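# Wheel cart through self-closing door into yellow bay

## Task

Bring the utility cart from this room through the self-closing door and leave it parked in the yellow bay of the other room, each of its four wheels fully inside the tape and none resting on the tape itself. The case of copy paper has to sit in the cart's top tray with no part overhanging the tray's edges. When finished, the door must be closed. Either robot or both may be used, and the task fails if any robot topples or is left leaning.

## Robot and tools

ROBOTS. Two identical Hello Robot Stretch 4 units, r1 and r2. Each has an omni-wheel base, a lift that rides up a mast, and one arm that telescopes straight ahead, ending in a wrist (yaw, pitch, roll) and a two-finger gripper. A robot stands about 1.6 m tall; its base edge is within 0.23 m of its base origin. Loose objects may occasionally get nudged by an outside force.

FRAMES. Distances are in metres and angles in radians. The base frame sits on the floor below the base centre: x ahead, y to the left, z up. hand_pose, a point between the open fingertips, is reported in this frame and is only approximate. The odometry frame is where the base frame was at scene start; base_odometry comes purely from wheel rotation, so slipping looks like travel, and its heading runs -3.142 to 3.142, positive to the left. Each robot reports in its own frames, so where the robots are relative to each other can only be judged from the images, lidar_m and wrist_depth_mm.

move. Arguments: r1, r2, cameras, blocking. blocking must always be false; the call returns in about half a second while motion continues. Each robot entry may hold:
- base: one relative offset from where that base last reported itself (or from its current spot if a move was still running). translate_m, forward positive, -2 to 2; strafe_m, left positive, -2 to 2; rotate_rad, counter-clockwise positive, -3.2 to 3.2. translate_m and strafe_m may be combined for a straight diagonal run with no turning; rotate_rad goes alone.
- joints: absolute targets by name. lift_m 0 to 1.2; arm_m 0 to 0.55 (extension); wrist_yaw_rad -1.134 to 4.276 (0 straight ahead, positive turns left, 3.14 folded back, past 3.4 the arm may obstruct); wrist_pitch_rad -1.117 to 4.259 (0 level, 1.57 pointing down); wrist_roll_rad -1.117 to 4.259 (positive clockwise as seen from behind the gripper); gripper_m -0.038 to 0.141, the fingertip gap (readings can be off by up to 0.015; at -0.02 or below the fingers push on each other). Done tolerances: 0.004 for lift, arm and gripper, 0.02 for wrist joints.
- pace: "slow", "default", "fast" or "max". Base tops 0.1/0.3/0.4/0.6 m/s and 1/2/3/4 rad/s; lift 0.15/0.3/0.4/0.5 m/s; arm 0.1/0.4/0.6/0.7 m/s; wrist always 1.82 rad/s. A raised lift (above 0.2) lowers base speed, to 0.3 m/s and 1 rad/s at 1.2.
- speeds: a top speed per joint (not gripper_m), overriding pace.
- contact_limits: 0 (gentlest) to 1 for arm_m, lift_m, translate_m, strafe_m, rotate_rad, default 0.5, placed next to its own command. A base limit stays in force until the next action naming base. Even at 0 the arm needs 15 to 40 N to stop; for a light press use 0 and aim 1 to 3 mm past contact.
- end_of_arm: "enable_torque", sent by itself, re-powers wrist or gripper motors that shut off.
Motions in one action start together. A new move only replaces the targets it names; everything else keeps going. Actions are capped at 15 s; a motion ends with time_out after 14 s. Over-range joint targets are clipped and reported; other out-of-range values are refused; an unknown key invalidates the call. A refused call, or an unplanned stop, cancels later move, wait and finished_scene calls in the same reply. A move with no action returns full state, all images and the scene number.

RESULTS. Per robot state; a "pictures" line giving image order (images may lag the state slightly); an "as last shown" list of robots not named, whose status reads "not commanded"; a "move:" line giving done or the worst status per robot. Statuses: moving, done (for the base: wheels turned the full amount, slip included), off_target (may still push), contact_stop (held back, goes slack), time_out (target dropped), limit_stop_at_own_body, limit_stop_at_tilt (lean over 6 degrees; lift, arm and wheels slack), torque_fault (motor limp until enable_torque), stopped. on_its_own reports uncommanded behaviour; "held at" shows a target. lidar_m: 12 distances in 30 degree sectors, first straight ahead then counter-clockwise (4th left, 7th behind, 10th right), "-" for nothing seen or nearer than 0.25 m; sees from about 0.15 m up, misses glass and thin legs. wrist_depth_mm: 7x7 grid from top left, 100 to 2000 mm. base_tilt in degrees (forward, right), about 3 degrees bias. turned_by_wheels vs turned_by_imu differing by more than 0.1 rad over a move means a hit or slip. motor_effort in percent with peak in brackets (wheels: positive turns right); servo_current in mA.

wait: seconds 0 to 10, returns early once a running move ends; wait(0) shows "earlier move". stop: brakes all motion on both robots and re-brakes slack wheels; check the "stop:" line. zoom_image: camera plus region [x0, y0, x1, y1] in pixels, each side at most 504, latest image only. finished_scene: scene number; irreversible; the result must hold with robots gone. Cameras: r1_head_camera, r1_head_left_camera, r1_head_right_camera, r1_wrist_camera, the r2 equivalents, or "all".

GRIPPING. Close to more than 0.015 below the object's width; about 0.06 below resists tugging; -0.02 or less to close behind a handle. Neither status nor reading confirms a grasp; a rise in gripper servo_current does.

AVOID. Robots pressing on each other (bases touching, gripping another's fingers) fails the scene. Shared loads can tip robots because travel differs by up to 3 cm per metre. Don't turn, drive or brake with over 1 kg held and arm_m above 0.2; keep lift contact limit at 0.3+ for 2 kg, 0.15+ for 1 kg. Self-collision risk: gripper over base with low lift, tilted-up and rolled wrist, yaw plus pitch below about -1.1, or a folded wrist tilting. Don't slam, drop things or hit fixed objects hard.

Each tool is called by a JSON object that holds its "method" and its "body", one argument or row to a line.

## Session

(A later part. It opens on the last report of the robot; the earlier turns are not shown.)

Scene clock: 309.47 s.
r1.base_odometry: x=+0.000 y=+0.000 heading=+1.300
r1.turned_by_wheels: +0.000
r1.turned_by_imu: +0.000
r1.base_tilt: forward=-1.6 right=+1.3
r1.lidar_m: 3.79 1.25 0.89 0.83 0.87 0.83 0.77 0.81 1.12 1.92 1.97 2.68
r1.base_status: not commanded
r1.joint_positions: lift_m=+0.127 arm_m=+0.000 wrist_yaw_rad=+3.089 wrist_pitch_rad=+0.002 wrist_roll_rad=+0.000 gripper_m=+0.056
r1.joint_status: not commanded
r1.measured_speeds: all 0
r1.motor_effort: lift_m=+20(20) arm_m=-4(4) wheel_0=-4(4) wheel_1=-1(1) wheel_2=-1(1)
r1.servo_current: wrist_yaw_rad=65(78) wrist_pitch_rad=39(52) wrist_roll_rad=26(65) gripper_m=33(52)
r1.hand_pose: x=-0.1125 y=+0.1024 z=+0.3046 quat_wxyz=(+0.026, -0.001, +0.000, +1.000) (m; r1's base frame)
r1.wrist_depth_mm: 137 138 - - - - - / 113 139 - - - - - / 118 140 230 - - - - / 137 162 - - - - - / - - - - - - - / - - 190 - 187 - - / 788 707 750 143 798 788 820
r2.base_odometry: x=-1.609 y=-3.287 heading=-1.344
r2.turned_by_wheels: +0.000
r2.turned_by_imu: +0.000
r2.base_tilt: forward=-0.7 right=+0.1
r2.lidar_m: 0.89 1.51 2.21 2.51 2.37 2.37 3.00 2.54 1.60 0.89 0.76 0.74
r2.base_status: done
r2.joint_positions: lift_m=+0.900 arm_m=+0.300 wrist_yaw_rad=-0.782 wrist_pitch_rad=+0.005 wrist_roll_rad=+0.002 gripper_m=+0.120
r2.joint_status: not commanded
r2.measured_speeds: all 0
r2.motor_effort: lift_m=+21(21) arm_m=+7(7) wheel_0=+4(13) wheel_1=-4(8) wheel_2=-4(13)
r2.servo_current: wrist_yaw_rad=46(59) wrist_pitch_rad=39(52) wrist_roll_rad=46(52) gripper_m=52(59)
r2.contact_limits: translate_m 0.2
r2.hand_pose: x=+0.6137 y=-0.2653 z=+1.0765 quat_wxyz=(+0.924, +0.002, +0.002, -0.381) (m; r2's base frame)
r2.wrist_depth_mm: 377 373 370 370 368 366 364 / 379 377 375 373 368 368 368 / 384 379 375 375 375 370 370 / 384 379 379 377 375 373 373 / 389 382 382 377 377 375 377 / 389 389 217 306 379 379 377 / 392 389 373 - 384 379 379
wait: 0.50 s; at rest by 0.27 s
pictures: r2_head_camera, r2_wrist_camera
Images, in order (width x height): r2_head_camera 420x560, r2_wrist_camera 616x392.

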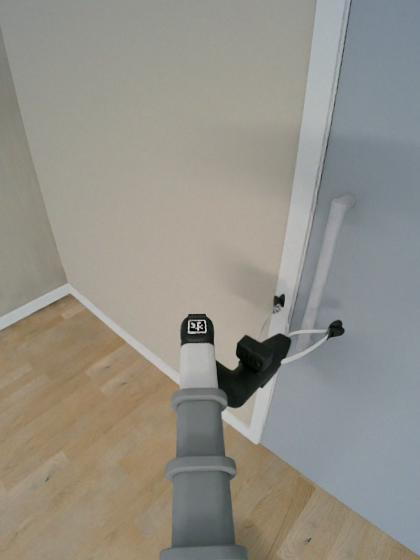

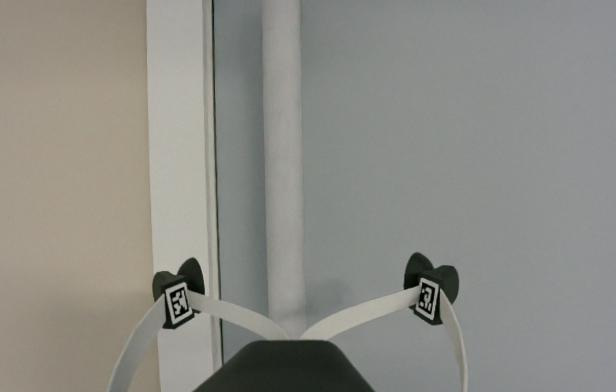

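{"method": "move", "body": {
  "blocking": false,
  "r2": {"base":{"translate_m":0.09,"strafe_m":-0.064},"pace":"slow","contact_limits":{"translate_m":0.2}}
}}

{"method": "wait", "body": {
  "seconds": 4
}}

{"method": "move", "body": {
  "blocking": false,
  "r2": {"joints":{"gripper_m":-0.03}}
}}

{"method": "wait", "body": {
  "seconds": 3
}}

{"method": "wait", "body": {
  "seconds": 0.5,
  "cameras": ["r2_head_camera","r2_wrist_camera"]
}}

Scene clock: 319.67 s.
move: r2 moving
r1: as last shown
r1.base_tilt: forward=-1.6 right=+1.2
r1.lidar_m: 3.79 1.27 0.89 0.82 0.89 0.83 0.77 0.79 1.10 1.94 1.99 2.70
r1.motor_effort: lift_m=+20(20) arm_m=-4(4) wheel_0=-3(4) wheel_1=-1(1) wheel_2=-1(1)
r1.servo_current: wrist_yaw_rad=33(59) wrist_pitch_rad=39(46) wrist_roll_rad=46(65) gripper_m=46(46)
r1.wrist_depth_mm: 136 139 - - - - - / 113 139 - - - - - / 118 140 229 - - - - / 137 162 - - - - - / - - - - - - - / - - 191 - 187 - - / 788 707 750 143 798 778 820
r2.base_odometry: x=-1.614 y=-3.300 heading=-1.344
r2.turned_by_wheels: -0.001
r2.turned_by_imu: +0.000
r2.base_tilt: forward=-0.6 right=+0.1
r2.lidar_m: 0.87 1.49 2.20 2.54 2.39 2.38 3.03 2.54 1.59 0.91 0.75 0.73
r2.base_status: translate_m moving; strafe_m moving
r2.joint_positions: lift_m=+0.900 arm_m=+0.300 wrist_yaw_rad=-0.782 wrist_pitch_rad=+0.005 wrist_roll_rad=+0.002 gripper_m=+0.120
r2.joint_status: not commanded
r2.measured_speeds: translate_m=+0.043 strafe_m=-0.030 rotate_rad=+0.003 lift_m=+0.000 arm_m=+0.000 wrist_yaw_rad=+0.000 wrist_pitch_rad=+0.000 wrist_roll_rad=+0.000
r2.motor_effort: lift_m=+21(21) arm_m=+7(7) wheel_0=+8(14) wheel_1=-6(7) wheel_2=-10(10)
r2.servo_current: wrist_yaw_rad=39(52) wrist_pitch_rad=46(46) wrist_roll_rad=52(52) gripper_m=52(52)
r2.contact_limits: translate_m 0.2
r2.hand_pose: x=+0.6137 y=-0.2653 z=+1.0765 quat_wxyz=(+0.924, +0.002, +0.002, -0.381) (m; r2's base frame)
r2.wrist_depth_mm: 364 362 359 357 357 355 353 / 366 364 362 359 357 355 355 / 368 368 364 364 359 359 357 / 373 368 368 291 362 364 359 / 373 370 368 366 366 364 362 / 377 375 359 294 213 364 364 / 379 377 364 - 370 368 368
pictures: none

Scene clock: 321.47 s.
earlier move: r2 done
r1.base_odometry: x=+0.000 y=+0.000 heading=+1.300
r1.turned_by_wheels: +0.000
r1.turned_by_imu: +0.000
r1.base_tilt: forward=-1.6 right=+1.3
r1.lidar_m: 3.80 1.27 0.89 0.83 0.86 0.82 0.76 0.81 1.11 1.93 2.00 2.65
r1.base_status: not commanded
r1.joint_positions: lift_m=+0.127 arm_m=+0.000 wrist_yaw_rad=+3.089 wrist_pitch_rad=+0.002 wrist_roll_rad=+0.000 gripper_m=+0.056
r1.joint_status: not commanded
r1.measured_speeds: all 0
r1.motor_effort: lift_m=+20(20) arm_m=-4(4) wheel_0=-4(4) wheel_1=-1(1) wheel_2=-1(1)
r1.servo_current: wrist_yaw_rad=52(65) wrist_pitch_rad=39(52) wrist_roll_rad=46(65) gripper_m=39(52)
r1.hand_pose: x=-0.1125 y=+0.1024 z=+0.3046 quat_wxyz=(+0.026, -0.001, +0.000, +1.000) (m; r1's base frame)
r1.wrist_depth_mm: 136 138 - - - - - / 113 139 - - - - - / 118 140 229 - - - - / 137 161 - - - - - / - - - - - - - / - - 190 - 188 - - / 798 715 750 143 788 788 831
r2.base_odometry: x=-1.651 y=-3.389 heading=-1.344
r2.turned_by_wheels: +0.000
r2.turned_by_imu: +0.000
r2.base_tilt: forward=-0.7 right=+0.0
r2.lidar_m: 0.74 1.32 2.17 2.50 2.49 2.44 3.03 2.57 1.40 0.78 0.64 0.61
r2.base_status: done
r2.joint_positions: lift_m=+0.900 arm_m=+0.300 wrist_yaw_rad=-0.782 wrist_pitch_rad=+0.005 wrist_roll_rad=+0.002 gripper_m=+0.120
r2.joint_status: not commanded
r2.measured_speeds: all 0
r2.motor_effort: lift_m=+21(21) arm_m=+7(7) wheel_0=+3(14) wheel_1=-4(7) wheel_2=-5(10)
r2.servo_current: wrist_yaw_rad=46(59) wrist_pitch_rad=46(52) wrist_roll_rad=59(59) gripper_m=46(59)
r2.contact_limits: translate_m 0.2
r2.hand_pose: x=+0.6137 y=-0.2653 z=+1.0765 quat_wxyz=(+0.924, +0.002, +0.002, -0.381) (m; r2's base frame)
r2.wrist_depth_mm: 270 255 266 193 263 263 260 / 270 255 267 191 264 263 263 / 272 257 270 189 267 266 264 / 273 259 271 190 270 264 265 / 274 260 273 195 270 268 268 / 277 263 273 191 271 270 268 / 279 265 277 - 272 272 270
wait: 1.80 of 4 s (r2 has come to rest)
pictures: none

Scene clock: 321.97 s.
move: r2 moving
r1: as last shown
r1.lidar_m: 3.82 1.23 0.87 0.83 0.88 0.81 0.76 0.80 1.10 1.92 1.99 2.68
r1.motor_effort: lift_m=+20(20) arm_m=-4(4) wheel_0=-3(4) wheel_1=-1(1) wheel_2=-1(1)
r1.servo_current: wrist_yaw_rad=46(52) wrist_pitch_rad=39(46) wrist_roll_rad=59(59) gripper_m=39(46)
r1.wrist_depth_mm: 136 138 - - - - - / 113 139 - - - - - / 118 139 229 - - - - / 137 162 - - - - - / - - - - - - - / - - 190 - 186 - - / 798 707 750 143 798 778 809
r2.base_odometry: x=-1.651 y=-3.389 heading=-1.344
r2.turned_by_wheels: +0.000
r2.turned_by_imu: +0.000
r2.base_tilt: forward=-0.7 right=+0.1
r2.lidar_m: 0.76 1.31 2.16 2.52 2.49 2.44 3.03 2.56 1.39 0.78 0.66 0.60
r2.base_status: not commanded
r2.joint_positions: lift_m=+0.900 arm_m=+0.300 wrist_yaw_rad=-0.782 wrist_pitch_rad=+0.005 wrist_roll_rad=+0.002 gripper_m=+0.106
r2.joint_status: gripper_m moving
r2.measured_speeds: all 0
r2.motor_effort: lift_m=+20(21) arm_m=+7(7) wheel_0=+3(4) wheel_1=-4(4) wheel_2=-5(5)
r2.servo_current: wrist_yaw_rad=59(59) wrist_pitch_rad=46(52) wrist_roll_rad=46(59) gripper_m=91(91)
r2.contact_limits: translate_m 0.2
r2.hand_pose: x=+0.6137 y=-0.2653 z=+1.0765 quat_wxyz=(+0.924, +0.002, +0.002, -0.381) (m; r2's base frame)
r2.wrist_depth_mm: 271 254 266 193 263 260 260 / 270 255 267 191 264 264 262 / 271 258 270 192 266 265 264 / 274 259 272 190 268 266 265 / 276 259 273 196 268 270 267 / 278 263 203 191 198 271 267 / 279 266 274 - 273 272 271
pictures: none

Scene clock: 323.70 s.
earlier move: r2 done
r1.base_odometry: x=+0.000 y=+0.000 heading=+1.300
r1.turned_by_wheels: +0.000
r1.turned_by_imu: +0.000
r1.base_tilt: forward=-1.6 right=+1.3
r1.lidar_m: 3.78 1.24 0.89 0.82 0.88 0.82 0.78 0.81 1.09 1.93 1.96 2.65
r1.base_status: not commanded
r1.joint_positions: lift_m=+0.127 arm_m=+0.000 wrist_yaw_rad=+3.089 wrist_pitch_rad=+0.002 wrist_roll_rad=+0.000 gripper_m=+0.056
r1.joint_status: not commanded
r1.measured_speeds: all 0
r1.motor_effort: lift_m=+20(20) arm_m=-4(4) wheel_0=-3(4) wheel_1=-1(2) wheel_2=-1(1)
r1.servo_current: wrist_yaw_rad=33(59) wrist_pitch_rad=39(52) wrist_roll_rad=52(65) gripper_m=39(46)
r1.hand_pose: x=-0.1125 y=+0.1024 z=+0.3046 quat_wxyz=(+0.026, -0.001, +0.000, +1.000) (m; r1's base frame)
r1.wrist_depth_mm: 137 138 - - - - - / 113 139 - - - - - / 118 140 229 - - - - / 137 162 - - - - - / - - - - - - - / - - 190 - 187 - - / 809 707 759 143 788 778 820
r2.base_odometry: x=-1.651 y=-3.389 heading=-1.345
r2.turned_by_wheels: -0.001
r2.turned_by_imu: -0.001
r2.base_tilt: forward=-0.6 right=+0.1
r2.lidar_m: 0.73 1.31 2.18 2.53 2.48 2.46 3.02 2.58 1.38 0.79 0.66 0.62
r2.base_status: not commanded
r2.joint_positions: lift_m=+0.900 arm_m=+0.300 wrist_yaw_rad=-0.777 wrist_pitch_rad=+0.005 wrist_roll_rad=+0.002 gripper_m=-0.028
r2.joint_status: all done
r2.measured_speeds: all 0
r2.motor_effort: lift_m=+20(21) arm_m=-4(7) wheel_0=-11(11) wheel_1=-3(4) wheel_2=-4(5)
r2.servo_current: wrist_yaw_rad=52(72) wrist_pitch_rad=46(52) wrist_roll_rad=46(59) gripper_m=176(377)
r2.contact_limits: translate_m 0.2
r2.hand_pose: x=+0.6153 y=-0.2645 z=+1.0765 quat_wxyz=(+0.925, +0.002, +0.002, -0.379) (m; r2's base frame)
r2.wrist_depth_mm: 265 251 259 183 255 253 252 / 268 253 260 180 257 255 253 / 270 254 263 182 259 256 255 / 273 255 264 183 260 258 257 / 273 258 266 184 262 260 259 / 274 259 182 186 179 262 259 / 278 258 268 - 266 264 263
wait: 1.73 of 3 s (r2 has come to rest)
pictures: none

Scene clock: 324.20 s.
r1.base_odometry: x=+0.000 y=+0.000 heading=+1.300
r1.turned_by_wheels: +0.000
r1.turned_by_imu: +0.000
r1.base_tilt: forward=-1.6 right=+1.3
r1.lidar_m: 3.77 1.25 0.87 0.84 0.86 0.83 0.76 0.79 1.09 1.92 1.99 2.67
r1.base_status: not commanded
r1.joint_positions: lift_m=+0.127 arm_m=+0.000 wrist_yaw_rad=+3.089 wrist_pitch_rad=+0.002 wrist_roll_rad=+0.000 gripper_m=+0.056
r1.joint_status: not commanded
r1.measured_speeds: all 0
r1.motor_effort: lift_m=+20(20) arm_m=-4(4) wheel_0=-3(4) wheel_1=-1(2) wheel_2=-1(1)
r1.servo_current: wrist_yaw_rad=52(59) wrist_pitch_rad=52(52) wrist_roll_rad=52(65) gripper_m=39(46)
r1.hand_pose: x=-0.1125 y=+0.1024 z=+0.3046 quat_wxyz=(+0.026, -0.001, +0.000, +1.000) (m; r1's base frame)
r1.wrist_depth_mm: 136 138 - - - - - / 113 139 - - - - - / 118 140 229 - - - - / 136 162 - - - - - / - - - - - - - / - - 191 - 187 - - / 788 707 750 143 788 778 820
r2.base_odometry: x=-1.651 y=-3.389 heading=-1.345
r2.turned_by_wheels: +0.000
r2.turned_by_imu: +0.000
r2.base_tilt: forward=-0.6 right=+0.1
r2.lidar_m: 0.74 1.30 2.18 2.54 2.47 2.45 3.06 2.55 1.37 0.75 0.64 0.64
r2.base_status: not commanded
r2.joint_positions: lift_m=+0.900 arm_m=+0.300 wrist_yaw_rad=-0.777 wrist_pitch_rad=+0.005 wrist_roll_rad=+0.002 gripper_m=-0.028
r2.joint_status: all done
r2.measured_speeds: all 0
r2.motor_effort: lift_m=+20(21) arm_m=-3(7) wheel_0=-10(11) wheel_1=-4(4) wheel_2=-4(5)
r2.servo_current: wrist_yaw_rad=52(72) wrist_pitch_rad=46(52) wrist_roll_rad=52(59) gripper_m=169(377)
r2.contact_limits: translate_m 0.2
r2.hand_pose: x=+0.6153 y=-0.2645 z=+1.0765 quat_wxyz=(+0.925, +0.002, +0.002, -0.379) (m; r2's base frame)
r2.wrist_depth_mm: 266 251 258 183 255 254 252 / 268 253 262 181 256 256 253 / 268 254 262 182 258 256 255 / 272 256 264 183 260 257 257 / 274 258 266 184 260 260 258 / 274 259 183 185 179 262 260 / 276 260 268 - 265 263 262
wait: 0.50 s; at rest by 0.27 s
pictures: r2_head_camera, r2_wrist_camera
Images, in order (width x height): r2_head_camera 420x560, r2_wrist_camera 616x392.

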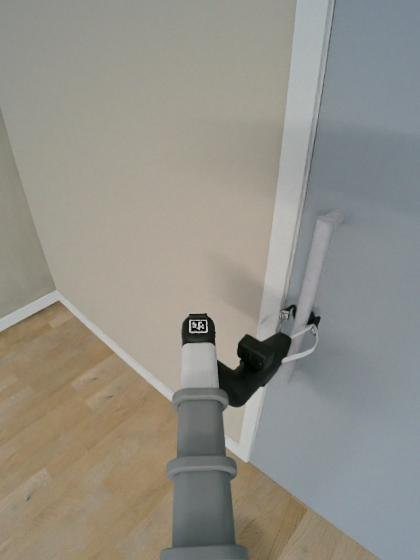

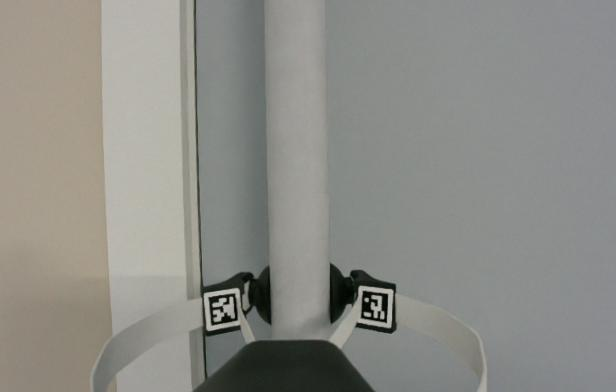

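{"method": "move", "body": {
  "blocking": false,
  "r2": {"base":{"translate_m":-0.287,"strafe_m":0.106},"joints":{"wrist_yaw_rad":-0.52},"speeds":{"wrist_yaw_rad":0.08},"pace":"slow","contact_limits":{"translate_m":0.6}}
}}

{"method": "wait", "body": {
  "seconds": 5
}}

{"method": "wait", "body": {
  "seconds": 2,
  "cameras": ["r2_head_camera","r2_wrist_camera"]
}}

Scene clock: 342.77 s.
move: r2 moving
r1: as last shown
r1.lidar_m: 3.78 1.26 0.88 0.83 0.89 0.81 0.77 0.79 1.10 1.93 1.99 2.67
r1.motor_effort: lift_m=+20(20) arm_m=-4(4) wheel_0=-3(4) wheel_1=-1(1) wheel_2=-1(1)
r1.servo_current: wrist_yaw_rad=52(52) wrist_pitch_rad=46(46) wrist_roll_rad=65(65) gripper_m=39(46)
r1.wrist_depth_mm: 136 139 - - - - - / 113 139 - - - - - / 118 140 229 - - - - / 137 161 - - - - - / - - - - - - - / - - 190 - 187 - - / 798 707 768 143 788 778 809
r2.base_odometry: x=-1.649 y=-3.376 heading=-1.347
r2.turned_by_wheels: -0.002
r2.turned_by_imu: -0.002
r2.base_tilt: forward=-0.6 right=+0.1
r2.lidar_m: 0.78 1.32 2.17 2.51 2.46 2.43 3.03 2.57 1.41 0.80 0.66 0.60
r2.base_status: translate_m moving; strafe_m moving
r2.joint_positions: lift_m=+0.900 arm_m=+0.300 wrist_yaw_rad=-0.745 wrist_pitch_rad=+0.005 wrist_roll_rad=+0.002 gripper_m=-0.028
r2.joint_status: wrist_yaw_rad moving
r2.measured_speeds: translate_m=-0.049 strafe_m=+0.017 rotate_rad=+0.002 lift_m=+0.000 arm_m=+0.000 wrist_yaw_rad=+0.069 wrist_pitch_rad=+0.000 wrist_roll_rad=+0.000
r2.motor_effort: lift_m=+21(21) arm_m=-4(4) wheel_0=-20(26) wheel_1=-9(10) wheel_2=+9(10)
r2.servo_current: wrist_yaw_rad=39(85) wrist_pitch_rad=46(52) wrist_roll_rad=39(46) gripper_m=169(176)
r2.contact_limits: translate_m 0.6
r2.hand_pose: x=+0.6236 y=-0.2598 z=+1.0765 quat_wxyz=(+0.931, +0.002, +0.002, -0.364) (m; r2's base frame)
r2.wrist_depth_mm: 278 262 260 182 254 252 249 / 281 263 263 181 257 254 251 / 281 265 264 182 257 256 253 / 285 266 265 183 260 256 255 / 286 267 267 185 260 258 255 / 287 270 183 186 177 259 257 / 289 268 270 - 265 260 258
pictures: none

Scene clock: 346.53 s.
earlier move: r2 done
r1.base_odometry: x=+0.000 y=+0.000 heading=+1.300
r1.turned_by_wheels: +0.000
r1.turned_by_imu: +0.000
r1.base_tilt: forward=-1.5 right=+1.3
r1.lidar_m: 3.82 1.24 0.89 0.83 0.86 0.83 0.78 0.81 1.12 1.91 1.99 2.66
r1.base_status: not commanded
r1.joint_positions: lift_m=+0.127 arm_m=+0.000 wrist_yaw_rad=+3.089 wrist_pitch_rad=+0.002 wrist_roll_rad=+0.000 gripper_m=+0.056
r1.joint_status: not commanded
r1.measured_speeds: all 0
r1.motor_effort: lift_m=+20(20) arm_m=-4(4) wheel_0=-4(5) wheel_1=-1(2) wheel_2=-1(1)
r1.servo_current: wrist_yaw_rad=52(65) wrist_pitch_rad=52(52) wrist_roll_rad=59(72) gripper_m=39(52)
r1.hand_pose: x=-0.1125 y=+0.1024 z=+0.3046 quat_wxyz=(+0.026, -0.001, +0.000, +1.000) (m; r1's base frame)
r1.wrist_depth_mm: 137 138 - - - - - / 113 139 - - - - - / 118 140 229 - - - - / 137 162 - - - - - / - - - - - - - / - - 190 - 187 - - / 798 707 759 143 798 768 831
r2.base_odometry: x=-1.612 y=-3.086 heading=-1.346
r2.turned_by_wheels: +0.000
r2.turned_by_imu: -0.003
r2.base_tilt: forward=-0.6 right=+0.1
r2.lidar_m: 0.76 1.84 2.30 2.63 2.17 2.21 2.91 2.46 1.99 1.10 0.77 0.64
r2.base_status: done
r2.joint_positions: lift_m=+0.900 arm_m=+0.300 wrist_yaw_rad=-0.517 wrist_pitch_rad=+0.005 wrist_roll_rad=+0.002 gripper_m=-0.028
r2.joint_status: all done
r2.measured_speeds: all 0
r2.motor_effort: lift_m=+20(21) arm_m=-4(4) wheel_0=-17(26) wheel_1=-8(10) wheel_2=+8(14)
r2.servo_current: wrist_yaw_rad=46(104) wrist_pitch_rad=46(52) wrist_roll_rad=46(59) gripper_m=169(182)
r2.contact_limits: translate_m 0.6
r2.hand_pose: x=+0.6785 y=-0.2185 z=+1.0765 quat_wxyz=(+0.967, +0.002, +0.002, -0.256) (m; r2's base frame)
r2.wrist_depth_mm: - - 257 182 258 258 257 / - - 260 180 259 260 259 / - - 259 182 262 262 260 / - - 263 183 263 263 263 / - - 264 185 264 265 265 / - - 183 186 177 265 266 / - - 267 - 266 267 267
wait: 3.77 of 5 s (r2 has come to rest)
pictures: none

Scene clock: 348.53 s.
r1.base_odometry: x=+0.000 y=+0.000 heading=+1.300
r1.turned_by_wheels: +0.000
r1.turned_by_imu: +0.000
r1.base_tilt: forward=-1.6 right=+1.3
r1.lidar_m: 3.77 1.23 0.90 0.84 0.87 0.81 0.76 0.80 1.10 1.91 1.99 2.66
r1.base_status: not commanded
r1.joint_positions: lift_m=+0.127 arm_m=+0.000 wrist_yaw_rad=+3.089 wrist_pitch_rad=+0.002 wrist_roll_rad=+0.000 gripper_m=+0.056
r1.joint_status: not commanded
r1.measured_speeds: all 0
r1.motor_effort: lift_m=+20(20) arm_m=-4(4) wheel_0=-3(5) wheel_1=-1(2) wheel_2=-1(1)
r1.servo_current: wrist_yaw_rad=65(65) wrist_pitch_rad=46(52) wrist_roll_rad=52(72) gripper_m=39(52)
r1.hand_pose: x=-0.1125 y=+0.1024 z=+0.3046 quat_wxyz=(+0.026, -0.001, +0.000, +1.000) (m; r1's base frame)
r1.wrist_depth_mm: 136 139 - - - - - / 113 139 - - - - - / 118 139 229 - - - - / 137 161 - - - - - / - - - - - - - / - - 191 - 188 - - / 788 707 750 143 788 788 820
r2.base_odometry: x=-1.612 y=-3.086 heading=-1.346
r2.turned_by_wheels: +0.000
r2.turned_by_imu: +0.000
r2.base_tilt: forward=-0.6 right=+0.1
r2.lidar_m: 0.78 1.84 2.31 2.67 2.16 2.19 2.88 2.47 1.99 1.12 0.76 0.66
r2.base_status: done
r2.joint_positions: lift_m=+0.900 arm_m=+0.300 wrist_yaw_rad=-0.517 wrist_pitch_rad=+0.005 wrist_roll_rad=+0.002 gripper_m=-0.028
r2.joint_status: all done
r2.measured_speeds: all 0
r2.motor_effort: lift_m=+21(21) arm_m=-3(4) wheel_0=-16(26) wheel_1=-8(10) wheel_2=+8(14)
r2.servo_current: wrist_yaw_rad=46(104) wrist_pitch_rad=46(52) wrist_roll_rad=52(59) gripper_m=169(182)
r2.contact_limits: translate_m 0.6
r2.hand_pose: x=+0.6785 y=-0.2185 z=+1.0765 quat_wxyz=(+0.967, +0.002, +0.002, -0.256) (m; r2's base frame)
r2.wrist_depth_mm: - - 257 183 258 258 257 / - - 259 180 259 259 260 / - - 260 182 262 260 262 / - - 264 183 263 263 263 / - - 264 185 264 265 265 / - - 182 186 177 266 266 / - - 267 - 268 268 267
wait: 2.00 s; at rest by 0.27 s
pictures: r2_head_camera, r2_wrist_camera
Images, in order (width x height): r2_head_camera 420x560, r2_wrist_camera 616x392.

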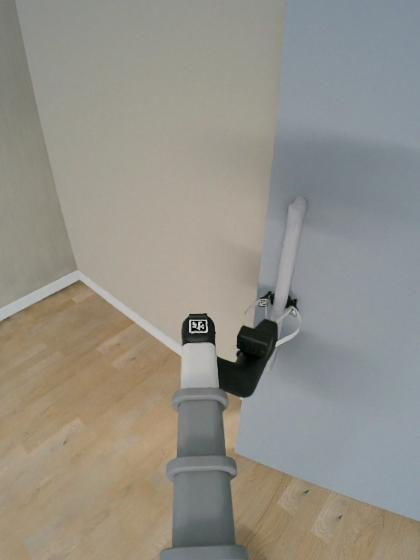

